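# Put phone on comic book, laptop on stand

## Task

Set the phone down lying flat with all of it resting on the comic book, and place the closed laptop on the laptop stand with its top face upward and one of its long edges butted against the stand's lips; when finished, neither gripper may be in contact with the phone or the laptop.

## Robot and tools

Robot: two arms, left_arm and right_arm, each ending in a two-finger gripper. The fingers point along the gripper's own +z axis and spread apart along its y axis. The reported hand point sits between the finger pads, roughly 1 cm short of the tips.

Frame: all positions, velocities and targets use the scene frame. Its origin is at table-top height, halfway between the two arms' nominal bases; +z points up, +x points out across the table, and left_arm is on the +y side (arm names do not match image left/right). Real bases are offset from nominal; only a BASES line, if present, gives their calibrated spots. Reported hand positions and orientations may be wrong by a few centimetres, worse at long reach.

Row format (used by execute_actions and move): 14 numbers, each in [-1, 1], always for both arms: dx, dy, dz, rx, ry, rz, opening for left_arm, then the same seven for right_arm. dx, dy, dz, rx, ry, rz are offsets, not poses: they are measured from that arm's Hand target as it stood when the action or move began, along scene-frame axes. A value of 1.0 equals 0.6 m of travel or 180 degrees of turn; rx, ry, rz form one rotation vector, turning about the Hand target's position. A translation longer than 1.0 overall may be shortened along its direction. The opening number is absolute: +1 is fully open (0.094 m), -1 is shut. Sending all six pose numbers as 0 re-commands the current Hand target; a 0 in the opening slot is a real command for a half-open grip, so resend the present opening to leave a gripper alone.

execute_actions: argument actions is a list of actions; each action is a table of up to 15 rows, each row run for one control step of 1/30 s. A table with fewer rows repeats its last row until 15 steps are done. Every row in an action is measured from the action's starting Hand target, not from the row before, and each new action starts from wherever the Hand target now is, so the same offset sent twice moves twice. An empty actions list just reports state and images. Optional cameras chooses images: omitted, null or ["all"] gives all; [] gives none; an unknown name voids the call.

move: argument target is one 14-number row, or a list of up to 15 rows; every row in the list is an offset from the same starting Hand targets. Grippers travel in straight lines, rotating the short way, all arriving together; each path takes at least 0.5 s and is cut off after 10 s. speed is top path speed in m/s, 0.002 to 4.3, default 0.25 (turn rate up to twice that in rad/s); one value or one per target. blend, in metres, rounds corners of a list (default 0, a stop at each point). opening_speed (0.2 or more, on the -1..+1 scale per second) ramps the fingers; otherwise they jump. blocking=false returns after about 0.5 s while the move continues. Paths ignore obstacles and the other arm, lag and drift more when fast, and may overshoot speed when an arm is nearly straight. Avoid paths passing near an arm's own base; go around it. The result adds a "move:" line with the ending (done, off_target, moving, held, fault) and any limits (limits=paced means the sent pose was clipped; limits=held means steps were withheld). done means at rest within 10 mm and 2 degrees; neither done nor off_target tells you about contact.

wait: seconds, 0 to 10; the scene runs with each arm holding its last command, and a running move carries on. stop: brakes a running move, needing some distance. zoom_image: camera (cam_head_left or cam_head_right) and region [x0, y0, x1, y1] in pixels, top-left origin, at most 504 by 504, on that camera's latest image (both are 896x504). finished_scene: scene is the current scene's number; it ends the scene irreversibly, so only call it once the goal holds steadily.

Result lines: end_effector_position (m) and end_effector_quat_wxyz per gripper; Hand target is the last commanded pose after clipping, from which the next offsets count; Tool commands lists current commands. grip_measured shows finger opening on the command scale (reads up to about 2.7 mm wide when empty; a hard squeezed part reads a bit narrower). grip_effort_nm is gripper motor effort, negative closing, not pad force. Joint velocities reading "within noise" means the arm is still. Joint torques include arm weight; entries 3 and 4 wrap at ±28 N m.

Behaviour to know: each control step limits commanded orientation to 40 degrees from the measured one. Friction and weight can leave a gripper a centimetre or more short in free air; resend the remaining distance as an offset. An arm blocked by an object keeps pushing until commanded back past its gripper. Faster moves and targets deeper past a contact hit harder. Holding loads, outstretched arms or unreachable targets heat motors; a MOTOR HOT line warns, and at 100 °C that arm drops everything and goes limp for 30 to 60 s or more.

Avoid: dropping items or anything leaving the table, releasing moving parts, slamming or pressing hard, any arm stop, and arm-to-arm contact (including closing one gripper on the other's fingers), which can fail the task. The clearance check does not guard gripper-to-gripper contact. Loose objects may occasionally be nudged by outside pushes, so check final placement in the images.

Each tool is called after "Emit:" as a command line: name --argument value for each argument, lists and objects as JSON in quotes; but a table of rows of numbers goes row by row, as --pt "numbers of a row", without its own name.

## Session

Emit:
execute_actions --actions '[]'

Scene clock: 0.00 s.
left_arm: end_effector_position=(+0.5762, +0.0326, +0.2203) grip_measured=+1.000 grip_effort_nm=n/a end_effector_quat_wxyz=(+0.373, -0.189, +0.872, +0.255) | right_arm: end_effector_position=(+0.2773, -0.6663, +0.2408) grip_measured=+1.000 grip_effort_nm=n/a end_effector_quat_wxyz=(+0.133, +0.606, +0.784, +0.005)
Joint positions: left_arm=[-0.632 1.766 1.516 -1.115 -0.923 -0.928 0.094] | right_arm=[-0.891 1.408 1.311 -1.216 -0.069 0.44 0.094]
Joint velocities: within noise
Joint torques (N m): no reading
Motor temperatures (°C): left_arm=[22 25 34 24 27 24 28] | right_arm=[26 33 33 25 24 23 25]
Heat: left arm: hottest elbow 34 °C; right arm: hottest shoulder 33 °C.
Hand target: left_arm +0.5823, +0.0284, +0.2385; +0.386, -0.198, +0.868, +0.242 | right_arm +0.2820, -0.6720, +0.2484; +0.142, +0.605, +0.783, +0.003
Tool commands: left_gripper/opening=+1.0 right_gripper/opening=+1.0

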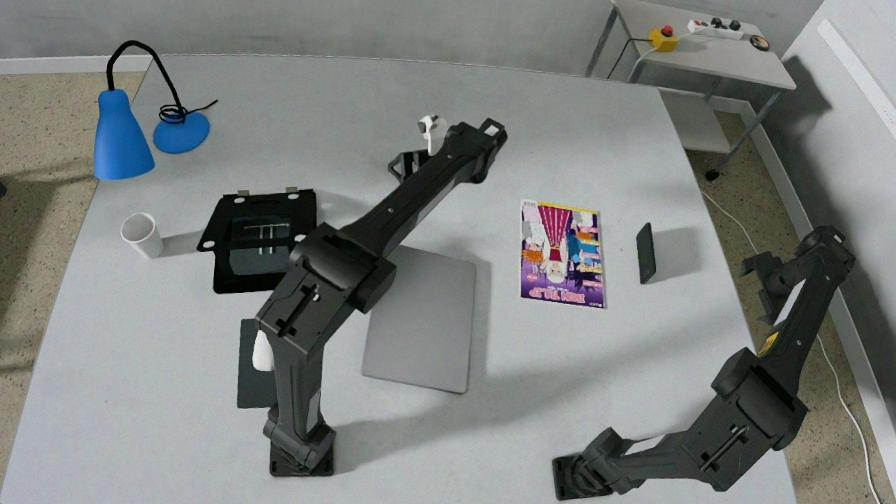

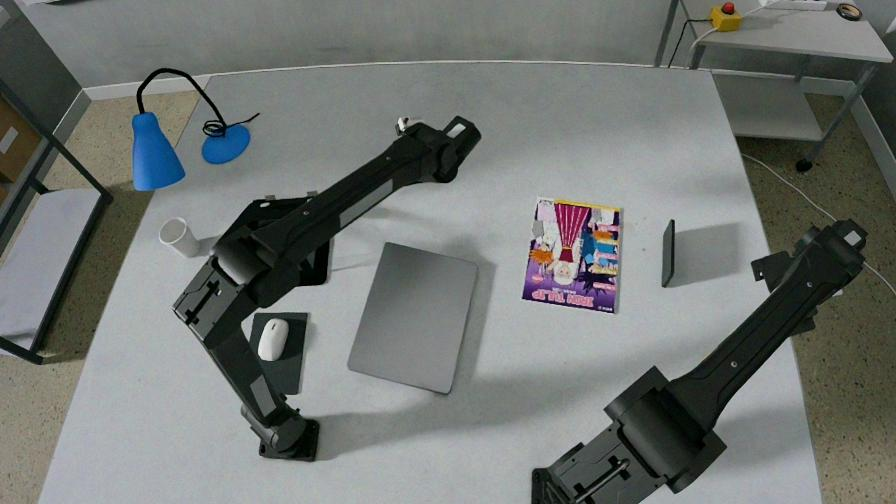

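Emit:
zoom_image --camera "cam_head_left" --region '[510, 190, 690, 320]'

Emit:
zoom_image --camera "cam_head_right" --region '[510, 190, 690, 320]'

Emit:
zoom_image --camera "cam_head_left" --region '[190, 170, 370, 300]'

Emit:
zoom_image --camera "cam_head_right" --region '[340, 230, 520, 410]'

Scaled by 2.800.

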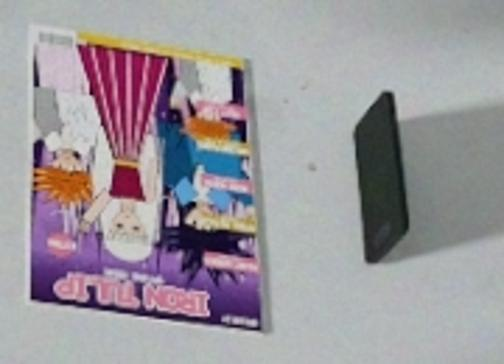

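Scaled by 2.800.

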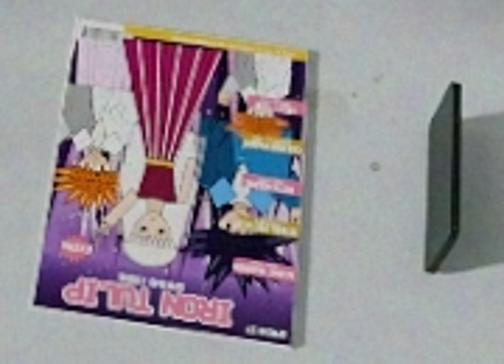

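Scaled by 2.800.

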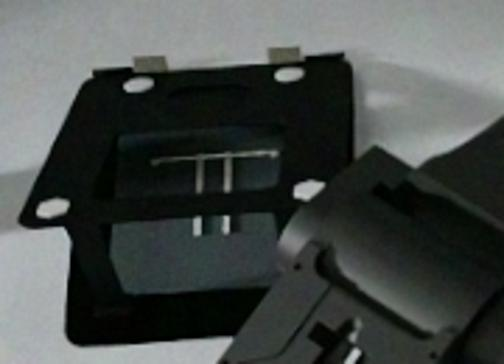

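Scaled by 2.800.

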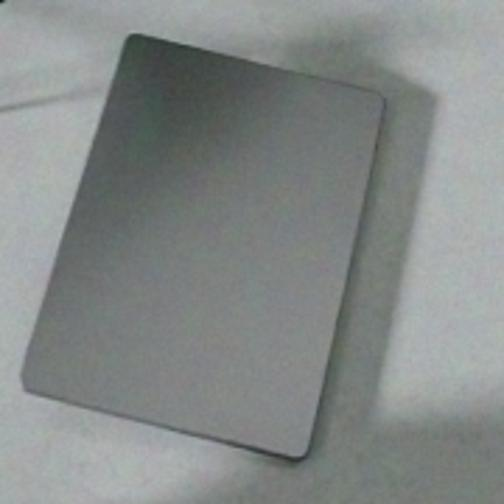

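Emit:
move --target '[0,0,0,0,0,0,1,0.372,0.273,-0.05,-0.002,0.098,0.416,0.2]' --speed 0.3

Emit:
zoom_image --camera "cam_head_left" --region '[550, 190, 730, 320]'

Emit:
zoom_image --camera "cam_head_right" --region '[550, 190, 730, 320]'

Scene clock: 34.83 s.
left_arm: end_effector_position=(+0.5762, +0.0326, +0.2203) grip_measured=+1.000 grip_effort_nm=0.022 end_effector_quat_wxyz=(+0.373, -0.189, +0.872, +0.255) | right_arm: end_effector_position=(+0.4885, -0.5046, +0.2139) grip_measured=+0.201 grip_effort_nm=-0.081 end_effector_quat_wxyz=(-0.007, +0.007, +1.000, +0.002)
Joint positions: left_arm=[-0.632 1.766 1.516 -1.115 -0.923 -0.928 0.094] | right_arm=[-0.365 1.804 1.742 -1.524 0 -0.347 0.056]
Joint velocities: within noise
Joint torques (N m): left_arm=[-1.32 -19.14 12.81 0.69 -0.62 0.01] | right_arm=[0.79 -18.9 13.09 -0.14 0.08 0.07]
Motor temperatures (°C): left_arm=[22 29 38 24 28 24 28] | right_arm=[26 35 42 25 24 23 25]
Heat: left arm: hottest elbow 38 °C; right arm: hottest elbow 42 °C.
Hand target: left_arm +0.5823, +0.0284, +0.2385; +0.386, -0.198, +0.868, +0.242 | right_arm +0.5052, -0.5082, +0.2184; -0.001, +0.000, +1.000, -0.001
Off the commanded pose: left_arm 0.020 m, 2 deg | right_arm 0.018 m, 1 deg.
move: off_target (left_arm, right_arm)

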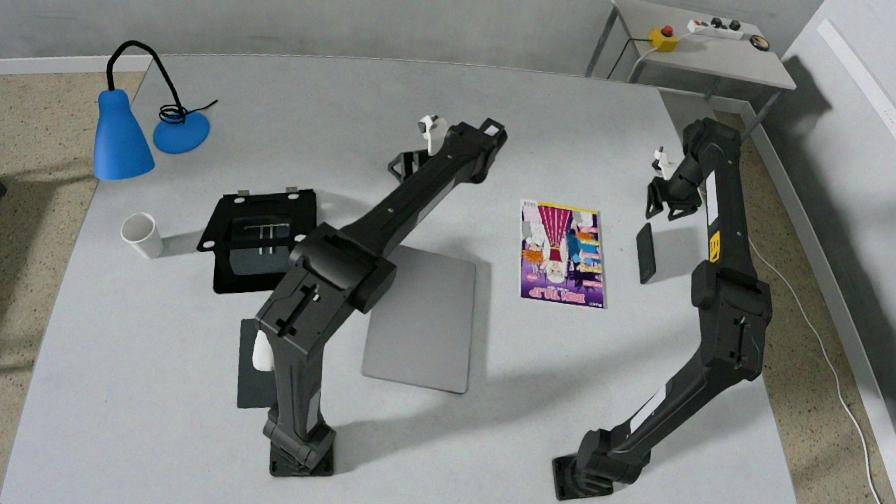

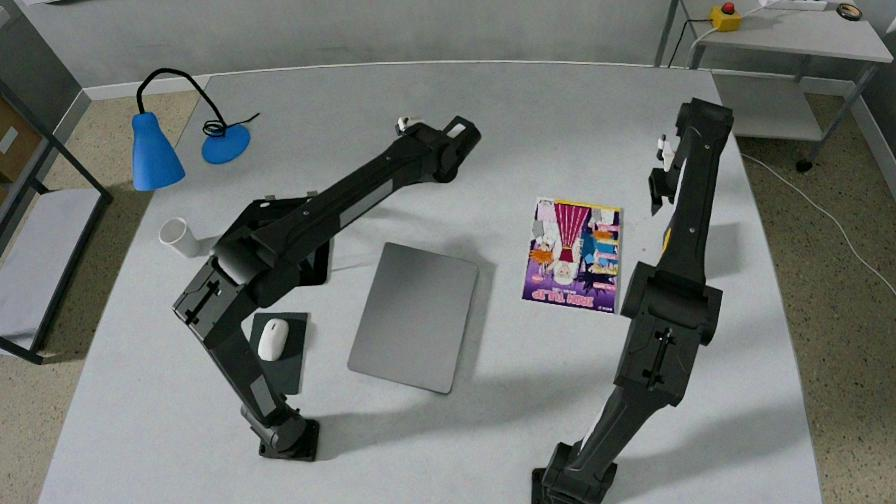

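Scaled by 2.800.

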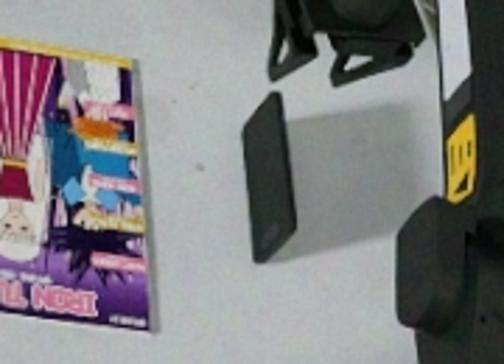

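Scaled by 2.800.

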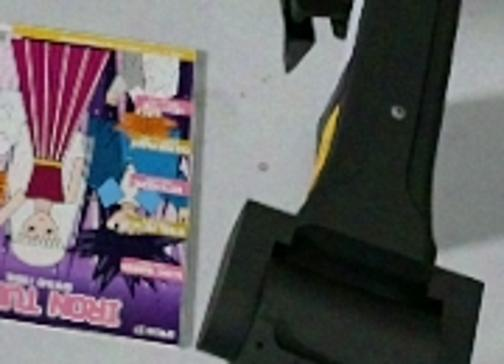

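Emit:
move --target '[0,0,0,0,0,0,1,0.01,0,-0.16,0,0,0,0.2]' --speed 0.2

Emit:
zoom_image --camera "cam_head_left" --region '[550, 190, 730, 320]'

Emit:
zoom_image --camera "cam_head_right" --region '[600, 160, 780, 290]'

Scene clock: 42.10 s.
left_arm: end_effector_position=(+0.5762, +0.0326, +0.2203) grip_measured=+1.000 grip_effort_nm=0.022 end_effector_quat_wxyz=(+0.373, -0.189, +0.872, +0.255) | right_arm: end_effector_position=(+0.5082, -0.5120, +0.1358) grip_measured=+0.201 grip_effort_nm=-0.081 end_effector_quat_wxyz=(+0.006, +0.006, +1.000, -0.002)
Joint positions: left_arm=[-0.632 1.766 1.516 -1.115 -0.923 -0.928 0.094] | right_arm=[-0.365 1.873 1.635 -1.319 0 -0.348 0.056]
Joint velocities: within noise
Joint torques (N m): left_arm=[-1.79 -18.78 12.83 0.7 -0.63 -0.05] | right_arm=[1.08 -20.78 8.38 0.54 0.08 0.11]
Motor temperatures (°C): left_arm=[22 29 39 24 28 24 28] | right_arm=[26 35 44 25 24 23 25]
Heat: left arm: hottest elbow 39 °C; right arm: hottest elbow 44 °C.
Hand target: left_arm +0.5823, +0.0284, +0.2385; +0.386, -0.198, +0.868, +0.242 | right_arm +0.5113, -0.5082, +0.1225; -0.001, +0.000, +1.000, -0.001
Off the commanded pose: left_arm 0.020 m, 2 deg | right_arm 0.014 m, 1 deg.
move: off_target (left_arm, right_arm)

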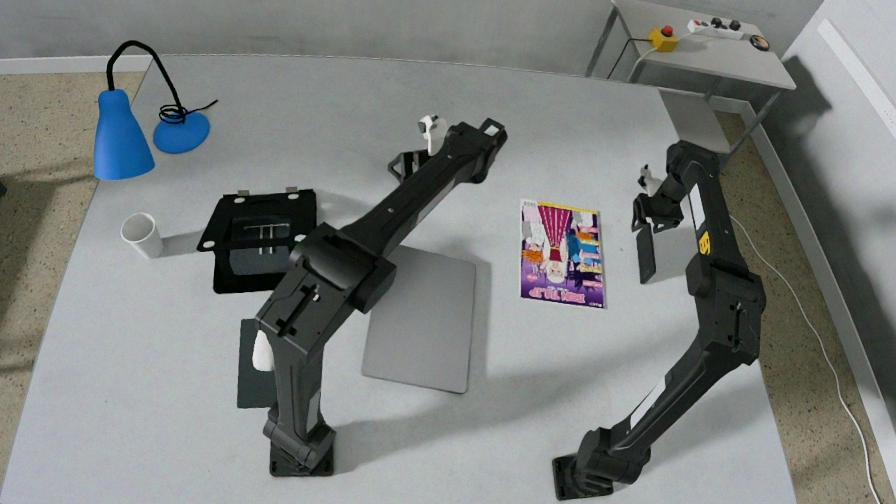

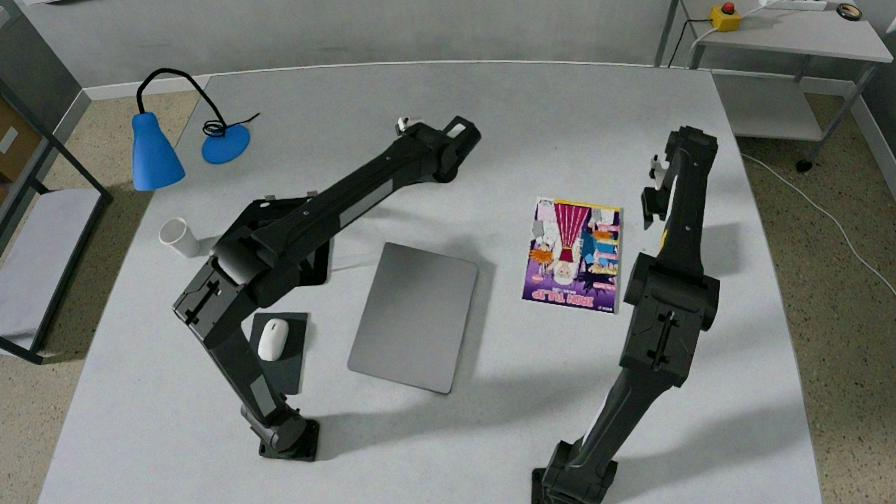

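Scaled by 2.800.

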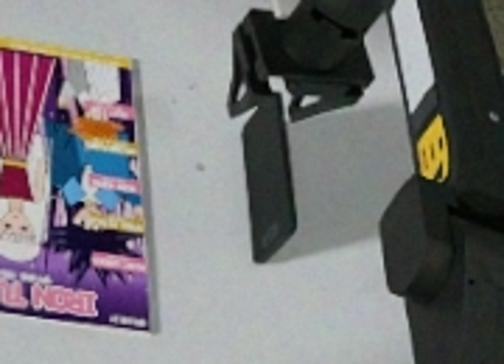

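Scaled by 2.800.

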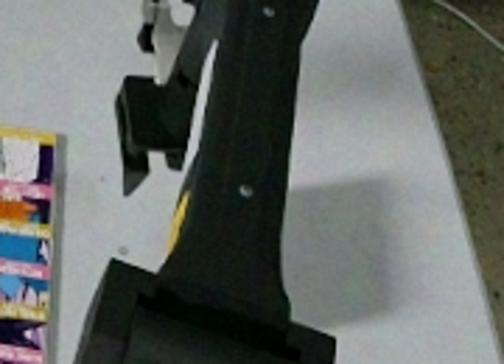

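Emit:
move --target '[0,0,0,0,0,0,1,0,-0.045,-0.045,0,0,0,0.2]' --speed 0.15

Emit:
zoom_image --camera "cam_head_left" --region '[550, 190, 730, 320]'

Emit:
zoom_image --camera "cam_head_right" --region '[600, 160, 780, 290]'

Scene clock: 46.77 s.
left_arm: end_effector_position=(+0.5762, +0.0326, +0.2203) grip_measured=+1.000 grip_effort_nm=0.022 end_effector_quat_wxyz=(+0.373, -0.189, +0.872, +0.255) | right_arm: end_effector_position=(+0.5137, -0.5306, +0.1177) grip_measured=+0.201 grip_effort_nm=-0.081 end_effector_quat_wxyz=(+0.014, +0.000, +1.000, -0.006)
Joint positions: left_arm=[-0.632 1.766 1.516 -1.115 -0.923 -0.928 0.094] | right_arm=[-0.392 1.906 1.635 -1.27 0 -0.387 0.056]
Joint velocities: within noise
Joint torques (N m): left_arm=[-1.44 -19.37 12.83 0.68 -0.53 -0.02] | right_arm=[-0.09 -20.01 7.84 0.58 0.06 0.1]
Motor temperatures (°C): left_arm=[22 29 39 24 28 24 28] | right_arm=[26 35 43 25 24 23 25]
Heat: left arm: hottest elbow 39 °C; right arm: hottest elbow 43 °C.
Hand target: left_arm +0.5823, +0.0284, +0.2385; +0.386, -0.198, +0.868, +0.242 | right_arm +0.5112, -0.5353, +0.0956; -0.001, +0.000, +1.000, -0.001
Off the commanded pose: left_arm 0.020 m, 2 deg | right_arm 0.023 m, 2 deg.
move: off_target (left_arm, right_arm)

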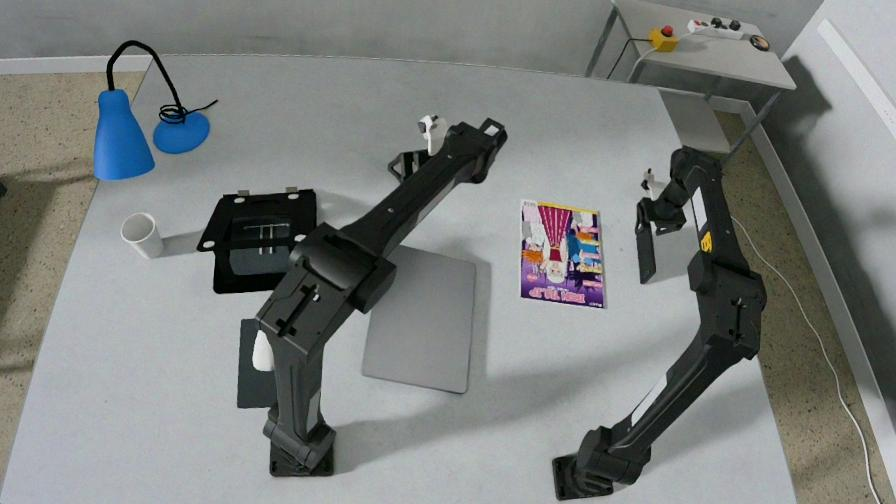

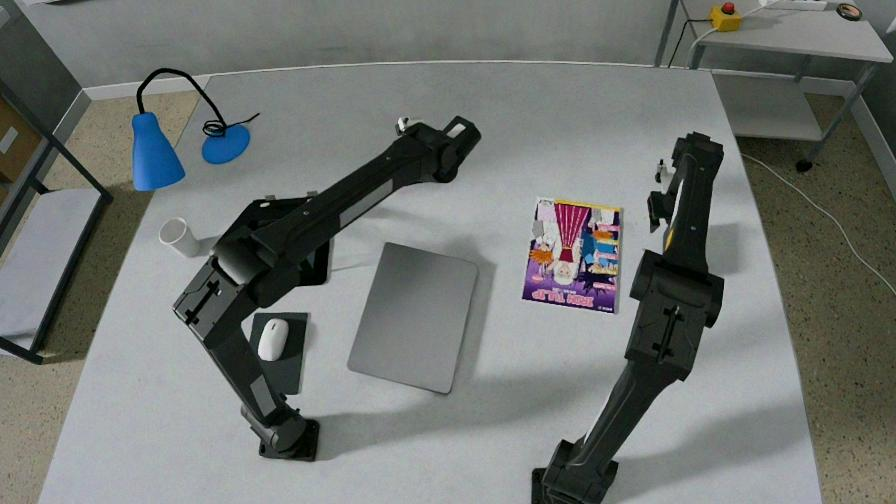

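Scaled by 2.800.

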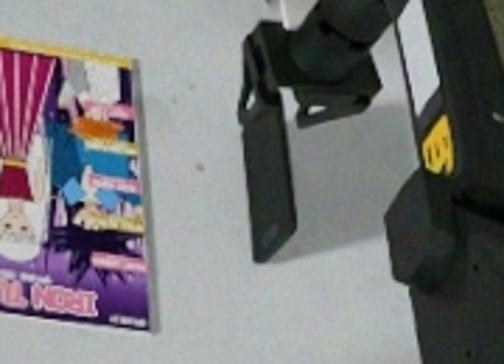

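Scaled by 2.800.

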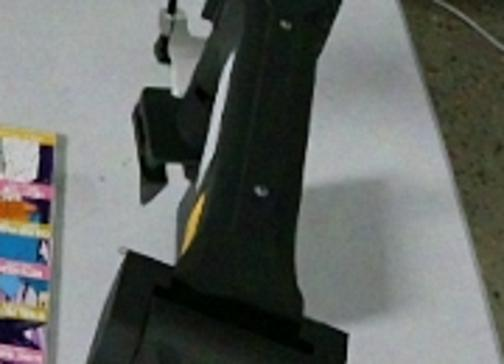

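Emit:
move --target '[0,0,0,0,0,0,1,-0.01,-0.053,0,0,0,0,0.2]' --speed 0.15

Emit:
zoom_image --camera "cam_head_left" --region '[550, 190, 730, 320]'

Emit:
zoom_image --camera "cam_head_right" --region '[600, 160, 780, 290]'

Scene clock: 54.33 s.
left_arm: end_effector_position=(+0.5762, +0.0326, +0.2203) grip_measured=+1.000 grip_effort_nm=0.022 end_effector_quat_wxyz=(+0.373, -0.189, +0.872, +0.255) | right_arm: end_effector_position=(+0.4999, -0.5613, +0.1078) grip_measured=+0.201 grip_effort_nm=-0.081 end_effector_quat_wxyz=(+0.005, +0.002, +1.000, -0.003)
Joint positions: left_arm=[-0.632 1.766 1.516 -1.115 -0.923 -0.928 0.094] | right_arm=[-0.449 1.924 1.635 -1.27 0.001 -0.44 0.056]
Joint velocities: within noise
Joint torques (N m): left_arm=[-1.08 -19.55 12.81 0.69 -0.52 -0.09] | right_arm=[0.09 -20.19 9.94 0.24 0.05 0.08]
Motor temperatures (°C): left_arm=[22 29 39 24 28 24 28] | right_arm=[26 35 42 25 24 23 25]
Heat: left arm: hottest elbow 39 °C; right arm: hottest elbow 42 °C.
Hand target: left_arm +0.5823, +0.0284, +0.2385; +0.386, -0.198, +0.868, +0.242 | right_arm +0.5053, -0.5670, +0.0954; -0.001, +0.000, +1.000, -0.001
Off the commanded pose: left_arm 0.020 m, 2 deg | right_arm 0.015 m, 1 deg.
move: off_target (left_arm, right_arm)

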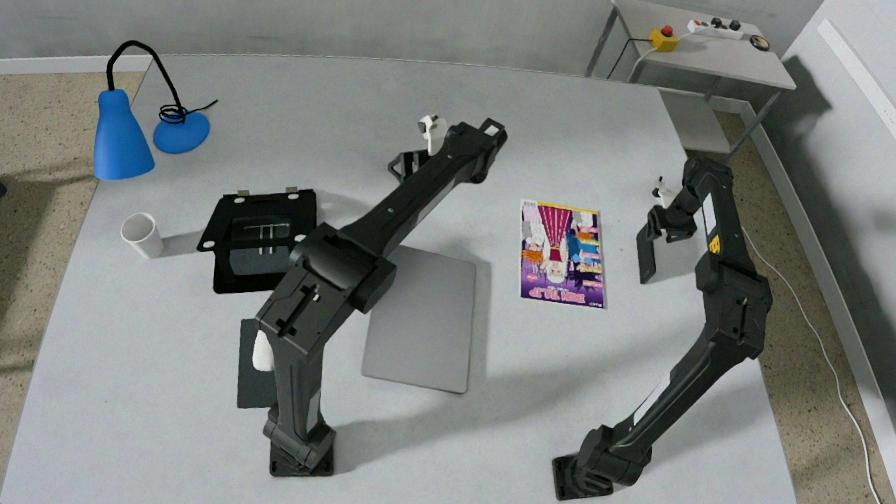

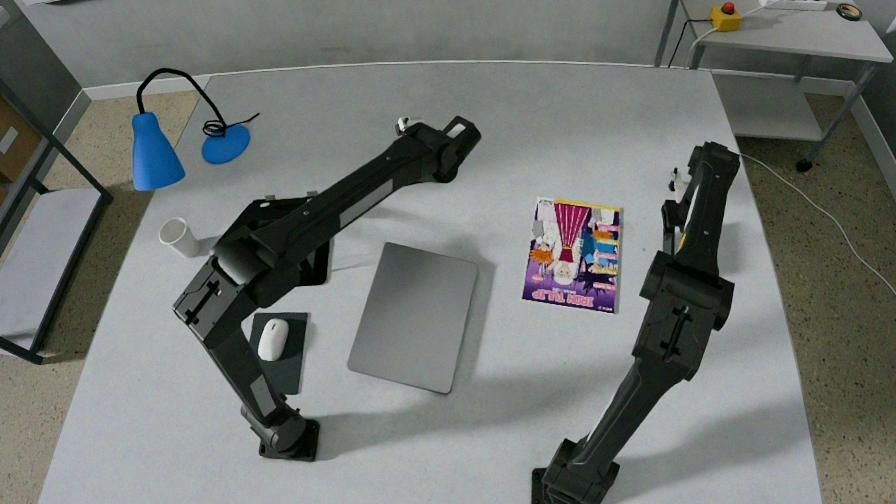

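Scaled by 2.800.

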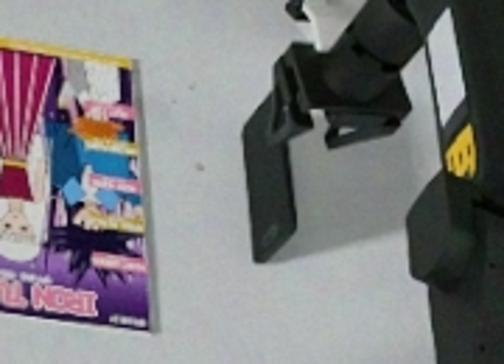

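Scaled by 2.800.

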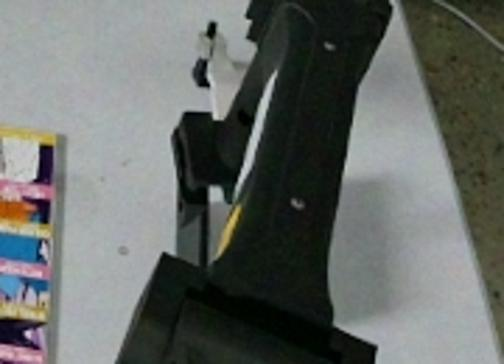

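Emit:
move --target '[0,0,0,0,0,0,1,0,0,-0.08,0,0,0,0.2]' --speed 0.1

Emit:
zoom_image --camera "cam_head_left" --region '[550, 190, 730, 320]'

Emit:
zoom_image --camera "cam_head_right" --region '[600, 160, 780, 290]'

Scene clock: 58.87 s.
left_arm: end_effector_position=(+0.5762, +0.0326, +0.2203) grip_measured=+1.000 grip_effort_nm=0.022 end_effector_quat_wxyz=(+0.373, -0.189, +0.872, +0.255) | right_arm: end_effector_position=(+0.5087, -0.5655, +0.0686) grip_measured=+0.201 grip_effort_nm=-0.081 end_effector_quat_wxyz=(+0.012, +0.001, +1.000, -0.006)
Joint positions: left_arm=[-0.632 1.766 1.516 -1.115 -0.923 -0.928 0.094] | right_arm=[-0.449 1.972 1.603 -1.173 0.001 -0.441 0.056]
Joint velocities: within noise
Joint torques (N m): left_arm=[-0.97 -19.08 12.92 0.65 -0.58 -0.03] | right_arm=[0.21 -20.95 7.58 0.57 0.05 0.09]
Motor temperatures (°C): left_arm=[22 30 39 24 28 24 28] | right_arm=[26 36 42 25 24 23 25]
Heat: left arm: hottest elbow 39 °C; right arm: hottest elbow 42 °C.
Hand target: left_arm +0.5823, +0.0284, +0.2385; +0.386, -0.198, +0.868, +0.242 | right_arm +0.5052, -0.5670, +0.0475; -0.001, +0.000, +1.000, -0.001
Off the commanded pose: left_arm 0.020 m, 2 deg | right_arm 0.022 m, 2 deg.
move: off_target (left_arm, right_arm)

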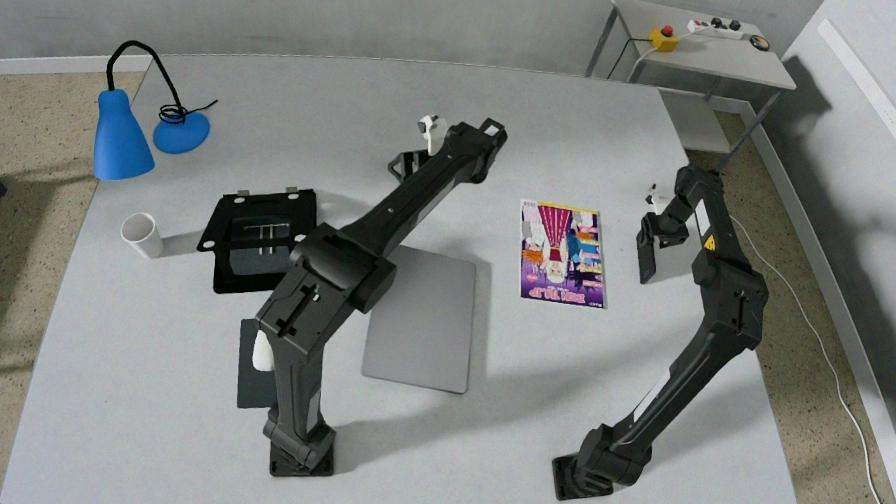

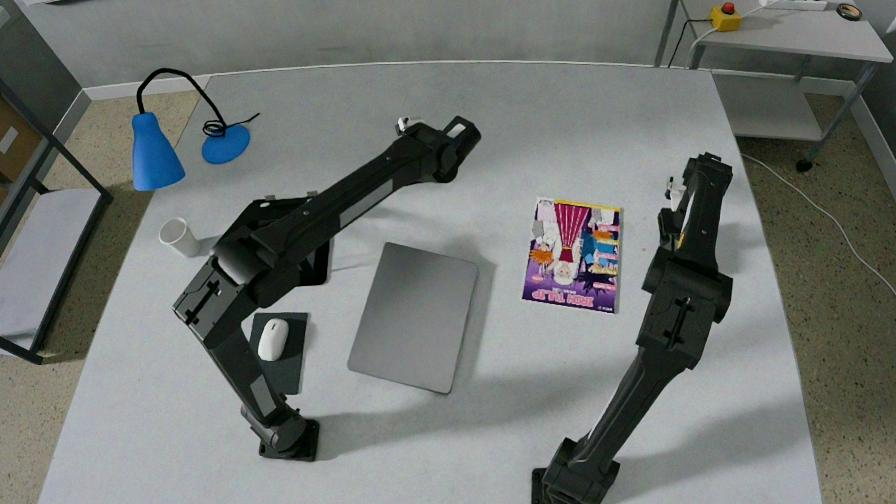

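Scaled by 2.800.

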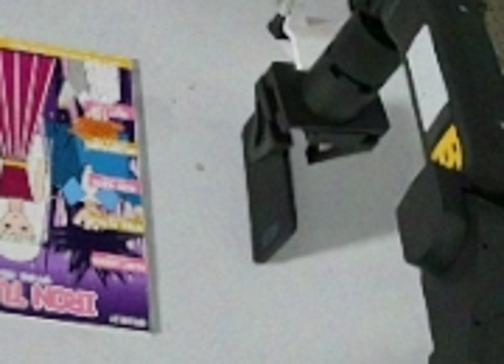

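Scaled by 2.800.

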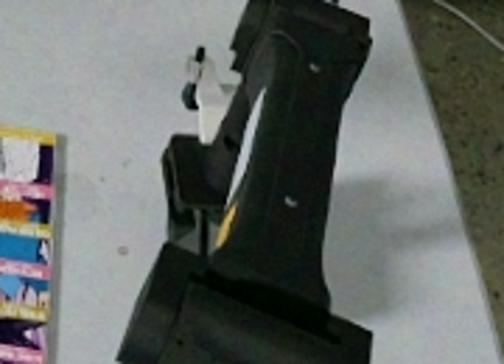

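Emit:
move --target '[0,0,0,0,0,0,1,0,0.0,-0.02,0,0,0,0.2]' --speed 0.1 --cameras '[]'

Emit:
move --target '[0,0,0,0,0,0,1,0,0.0,0,0,0,0,-0.95]' --opening_speed 0.5

Emit:
zoom_image --camera "cam_head_left" --region '[550, 190, 730, 320]'

Scene clock: 63.87 s.
left_arm: end_effector_position=(+0.5762, +0.0326, +0.2203) grip_measured=+1.000 grip_effort_nm=0.022 end_effector_quat_wxyz=(+0.373, -0.189, +0.872, +0.255) | right_arm: end_effector_position=(+0.5108, -0.5665, +0.0622) grip_measured=+0.201 grip_effort_nm=-0.076 end_effector_quat_wxyz=(+0.017, +0.001, +1.000, -0.009)
Joint positions: left_arm=[-0.632 1.766 1.516 -1.115 -0.923 -0.928 0.094] | right_arm=[-0.449 1.978 1.593 -1.147 0.001 -0.441 0.056]
Joint velocities: within noise
Joint torques (N m): left_arm=[-1.08 -19.55 12.85 0.81 -0.55 0] | right_arm=[0.09 -19.9 7.17 0.66 0.04 0.09]
Motor temperatures (°C): left_arm=[22 30 40 24 28 24 28] | right_arm=[26 36 42 25 24 23 25]
Heat: left arm: hottest elbow 40 °C; right arm: hottest elbow 42 °C.
Hand target: left_arm +0.5823, +0.0284, +0.2385; +0.386, -0.198, +0.868, +0.242 | right_arm +0.5052, -0.5669, +0.0353; -0.001, +0.000, +1.000, -0.001
Off the commanded pose: left_arm 0.020 m, 2 deg | right_arm 0.027 m, 2 deg.
move: off_target (left_arm, right_arm)
No camera images: "cameras" was empty.

Scene clock: 66.37 s.
left_arm: end_effector_position=(+0.5762, +0.0326, +0.2203) grip_measured=+1.000 grip_effort_nm=0.022 end_effector_quat_wxyz=(+0.373, -0.189, +0.872, +0.255) | right_arm: end_effector_position=(+0.5110, -0.5664, +0.0622) grip_measured=-0.845 grip_effort_nm=-1.013 end_effector_quat_wxyz=(+0.018, +0.001, +1.000, -0.008)
Joint positions: left_arm=[-0.632 1.766 1.516 -1.115 -0.923 -0.928 0.094] | right_arm=[-0.449 1.978 1.593 -1.147 0 -0.441 0.007]
Joint velocities: within noise
Joint torques (N m): left_arm=[-2.14 -19.43 12.75 0.79 -0.58 0.03] | right_arm=[0.15 -20.42 7.15 0.59 0.06 0.1]
Motor temperatures (°C): left_arm=[22 30 40 24 28 24 28] | right_arm=[26 36 42 25 24 23 25]
Heat: left arm: hottest elbow 40 °C; right arm: hottest elbow 42 °C.
Hand target: left_arm +0.5823, +0.0284, +0.2385; +0.386, -0.198, +0.868, +0.242 | right_arm +0.5053, -0.5669, +0.0355; -0.001, +0.000, +1.000, -0.001
Off the commanded pose: left_arm 0.020 m, 2 deg | right_arm 0.028 m, 2 deg.
move: off_target (left_arm, right_arm)

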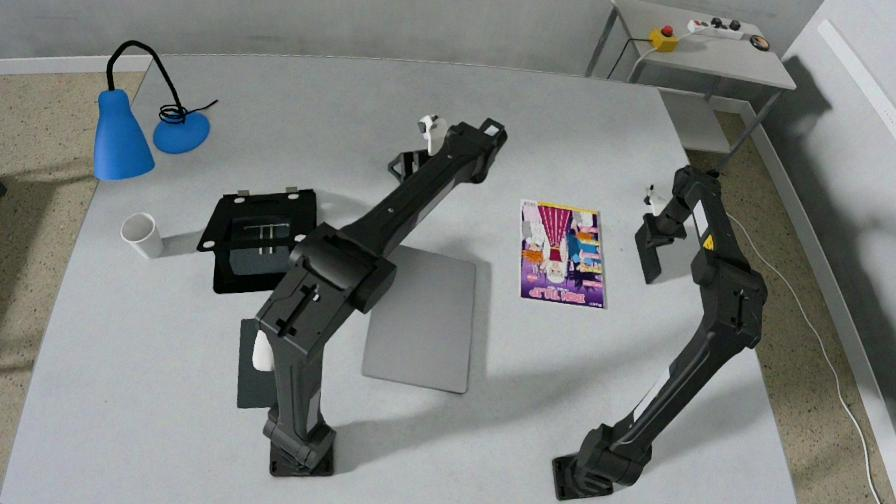

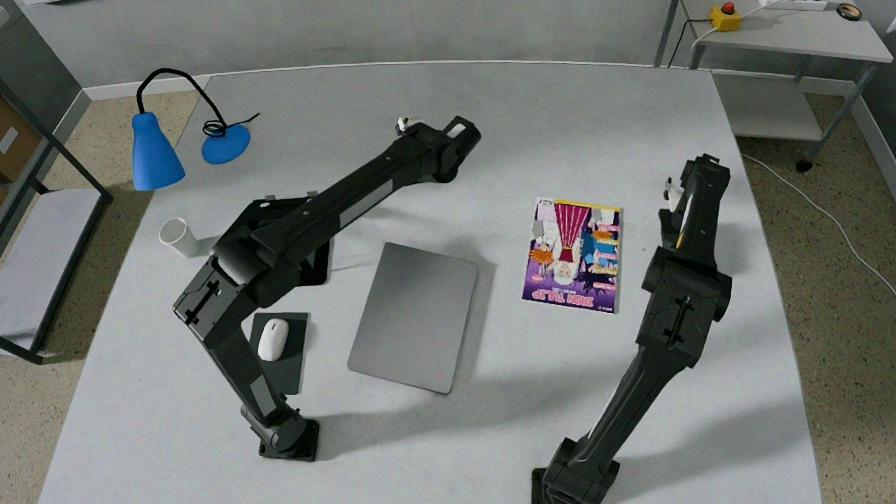

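Scaled by 2.800.

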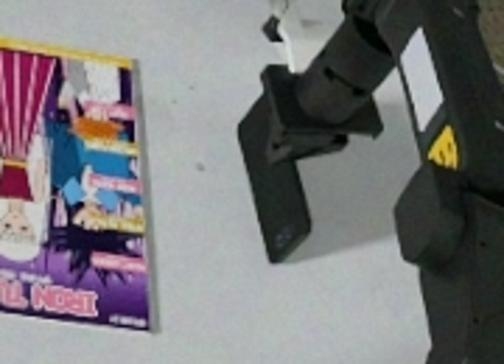

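Emit:
move --pt "0 0 0 0 0 0 1 0 0 0.3 0 0 0 -0.95" --pt "0 0 0 0 0 0 1 -0.058 0.362 0.36 0.261 -0.311 -0.488 -0.95" --speed '[0.15,0.25]'

Emit:
zoom_image --camera "cam_head_left" --region '[490, 130, 690, 320]'

Emit:
zoom_image --camera "cam_head_right" --region '[490, 130, 690, 320]'

Scene clock: 90.83 s.
left_arm: end_effector_position=(+0.5762, +0.0326, +0.2203) grip_measured=+1.000 grip_effort_nm=0.022 end_effector_quat_wxyz=(+0.373, -0.189, +0.872, +0.255) | right_arm: end_effector_position=(+0.4711, -0.3548, +0.2370) grip_measured=-0.847 grip_effort_nm=-1.038 end_effector_quat_wxyz=(+0.400, +0.654, +0.553, +0.327)
Joint positions: left_arm=[-0.632 1.766 1.516 -1.115 -0.923 -0.928 0.094] | right_arm=[-0.055 1.168 0.755 -0.077 0.118 1.617 0.007]
Joint velocities: within noise
Joint torques (N m): left_arm=[-1.85 -18.96 12.67 0.66 -0.55 -0.01] | right_arm=[1.2 -12.4 8.92 2.52 0.17 0.2]
Motor temperatures (°C): left_arm=[22 30 40 24 28 24 27] | right_arm=[26 38 40 25 24 23 27]
Heat: left arm: hottest elbow 40 °C; right arm: hottest elbow 40 °C.
Hand target: left_arm +0.5823, +0.0284, +0.2385; +0.386, -0.198, +0.868, +0.242 | right_arm +0.4705, -0.3497, +0.2515; +0.411, +0.646, +0.543, +0.345
Off the commanded pose: left_arm 0.020 m, 2 deg | right_arm 0.015 m, 3 deg.
move: off_target (left_arm, right_arm)

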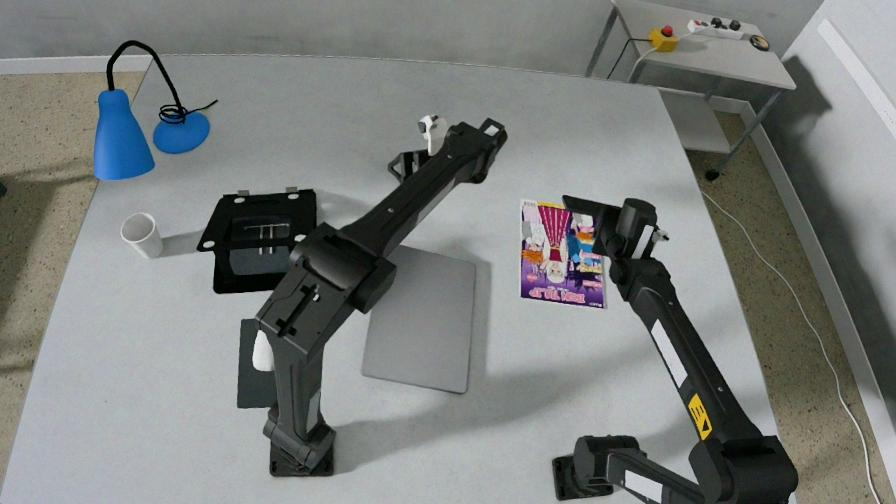

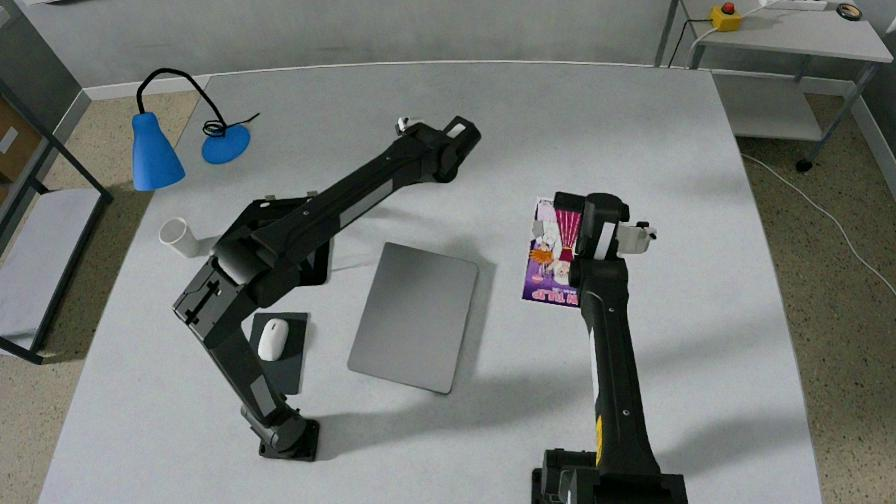

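Scaled by 2.520.

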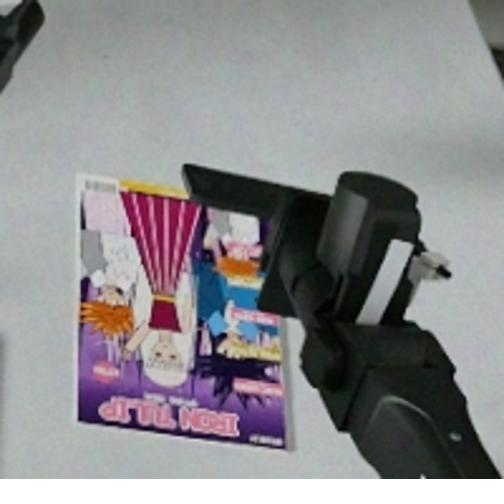

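Scaled by 2.520.

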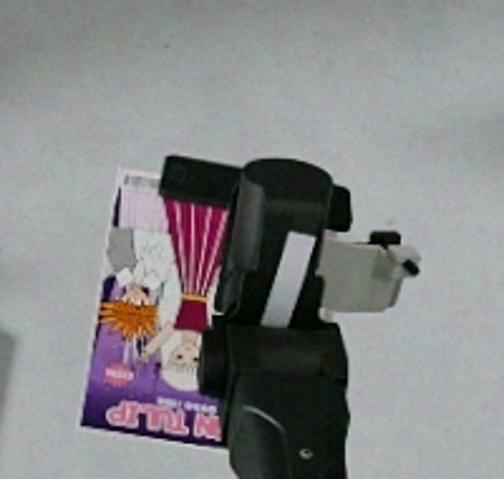

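Emit:
move --target '[0,0,0,0,0,0,1,0.02,0.05,-0.22,0,0,0,-0.95]' --speed 0.15

Emit:
zoom_image --camera "cam_head_left" --region '[490, 150, 690, 340]'

Emit:
zoom_image --camera "cam_head_right" --region '[490, 150, 690, 340]'

Scene clock: 97.37 s.
left_arm: end_effector_position=(+0.5762, +0.0326, +0.2203) grip_measured=+1.000 grip_effort_nm=0.022 end_effector_quat_wxyz=(+0.373, -0.189, +0.872, +0.255) | right_arm: end_effector_position=(+0.4797, -0.3254, +0.1176) grip_measured=-0.847 grip_effort_nm=-1.043 end_effector_quat_wxyz=(+0.408, +0.649, +0.548, +0.335)
Joint positions: left_arm=[-0.632 1.766 1.516 -1.115 -0.923 -0.928 0.094] | right_arm=[0.029 1.44 0.587 0.384 0.195 1.654 0.007]
Joint velocities: within noise
Joint torques (N m): left_arm=[-1.9 -19.25 12.67 0.85 -0.58 -0.03] | right_arm=[1.26 -11.69 6.98 2.36 0.22 0.18]
Motor temperatures (°C): left_arm=[22 30 41 24 28 24 27] | right_arm=[26 38 41 25 24 23 27]
Heat: left arm: hottest elbow 41 °C; right arm: hottest elbow 41 °C.
Hand target: left_arm +0.5823, +0.0284, +0.2385; +0.386, -0.198, +0.868, +0.242 | right_arm +0.4825, -0.3197, +0.1195; +0.411, +0.646, +0.543, +0.345
Off the commanded pose: left_arm 0.020 m, 2 deg | right_arm 0.007 m, 1 deg.
move: off_target (left_arm)

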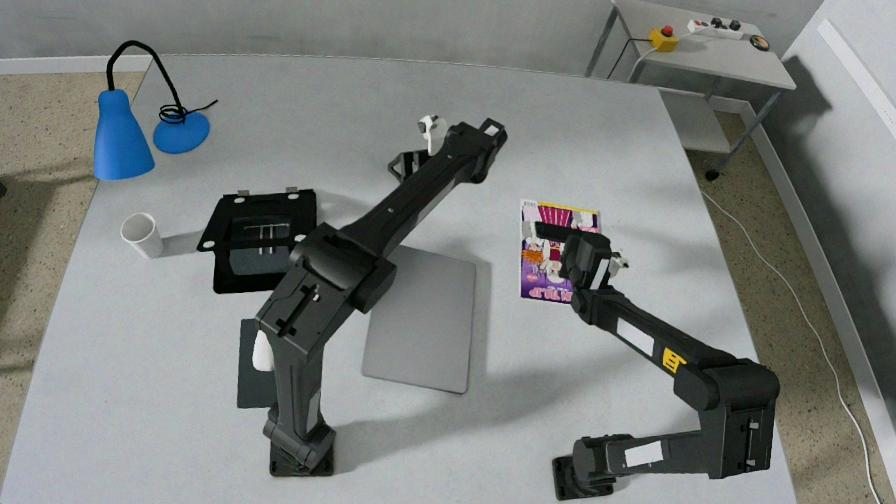

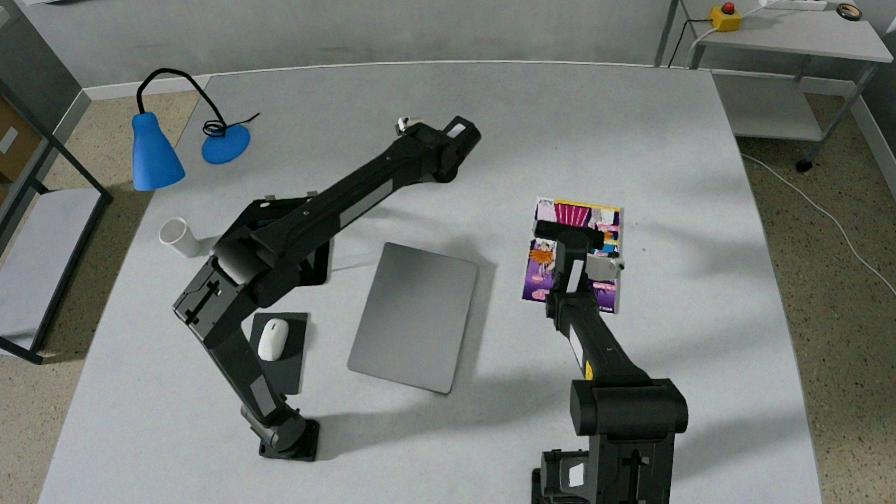

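Scaled by 2.520.

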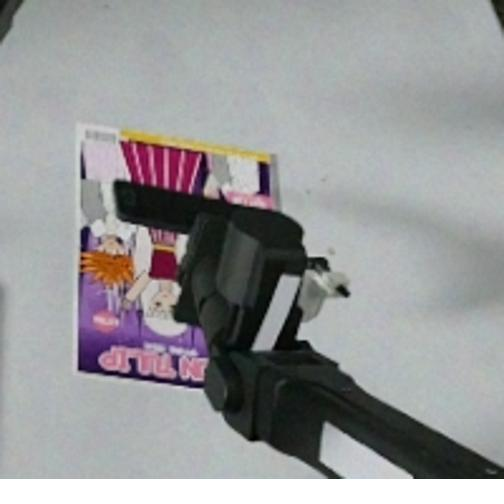

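Scaled by 2.520.

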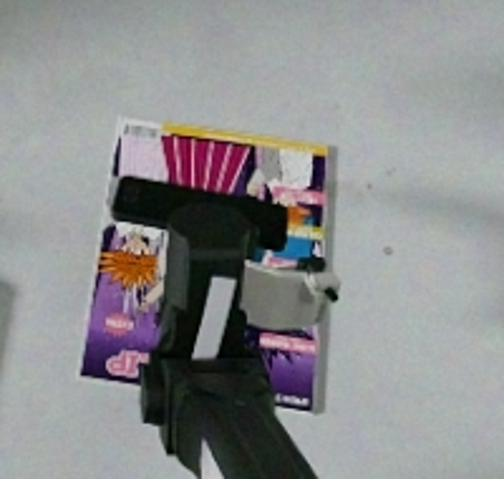

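Emit:
move --target '[0,0,0,0,0,0,1,0,-0.03,-0.12,0,0,0,-0.95]' --speed 0.12

Emit:
zoom_image --camera "cam_head_left" --region '[490, 150, 690, 340]'

Emit:
zoom_image --camera "cam_head_right" --region '[490, 150, 690, 340]'

Scene clock: 106.70 s.
left_arm: end_effector_position=(+0.5762, +0.0326, +0.2203) grip_measured=+1.000 grip_effort_nm=0.022 end_effector_quat_wxyz=(+0.373, -0.189, +0.872, +0.255) | right_arm: end_effector_position=(+0.4816, -0.3320, +0.0477) grip_measured=-0.847 grip_effort_nm=-1.038 end_effector_quat_wxyz=(+0.404, +0.647, +0.548, +0.343)
Joint positions: left_arm=[-0.632 1.766 1.516 -1.115 -0.923 -0.928 0.094] | right_arm=[0.003 1.67 0.545 0.664 0.155 1.648 0.007]
Joint velocities: within noise
Joint torques (N m): left_arm=[-1.61 -18.84 12.82 0.88 -0.56 0] | right_arm=[-0.26 -12.75 4.97 2.63 0.05 0.02]
Motor temperatures (°C): left_arm=[22 30 41 24 28 24 27] | right_arm=[26 37 41 25 24 23 27]
Heat: left arm: hottest elbow 41 °C; right arm: hottest elbow 41 °C.
Hand target: left_arm +0.5823, +0.0284, +0.2385; +0.386, -0.198, +0.868, +0.242 | right_arm +0.4825, -0.3377, +0.0475; +0.411, +0.646, +0.543, +0.345
Off the commanded pose: left_arm 0.020 m, 2 deg | right_arm 0.006 m, 1 deg.
move: off_target (left_arm)

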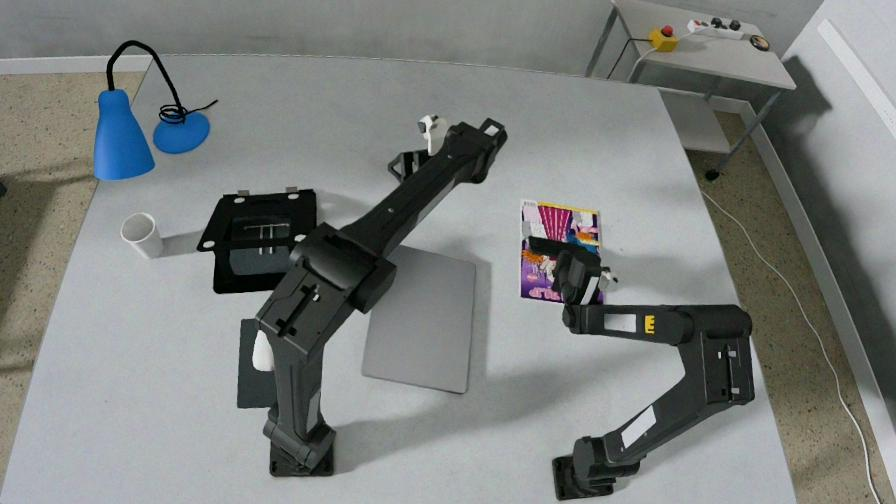

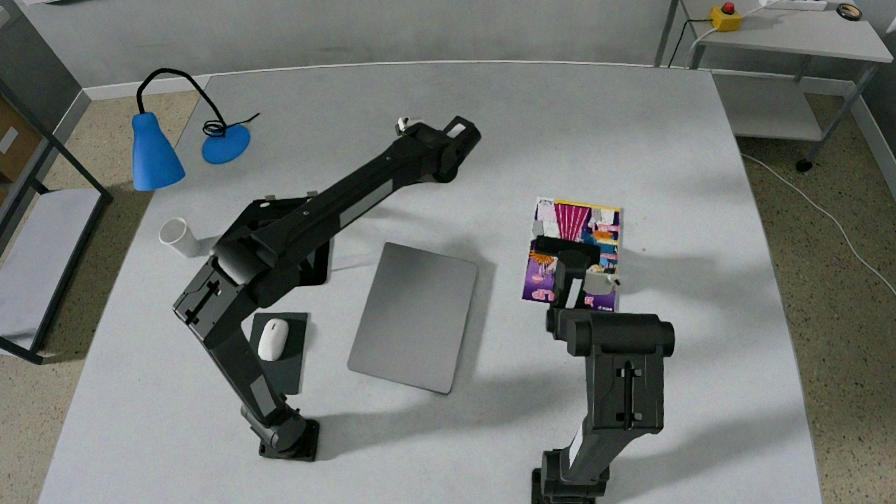

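Scaled by 2.520.

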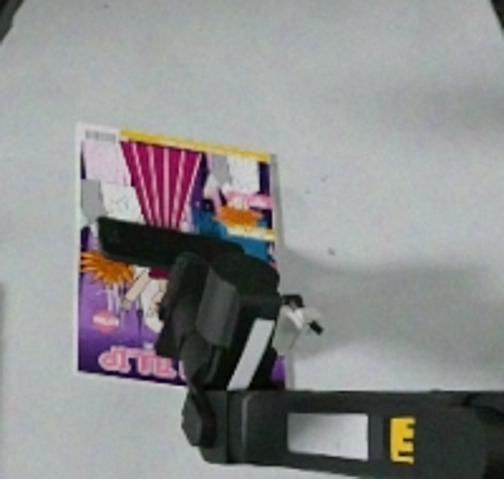

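Scaled by 2.520.

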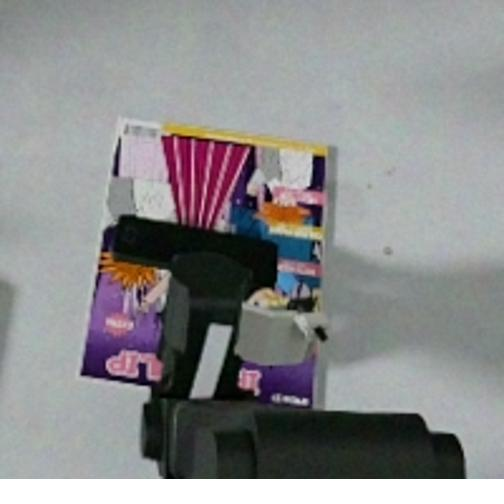

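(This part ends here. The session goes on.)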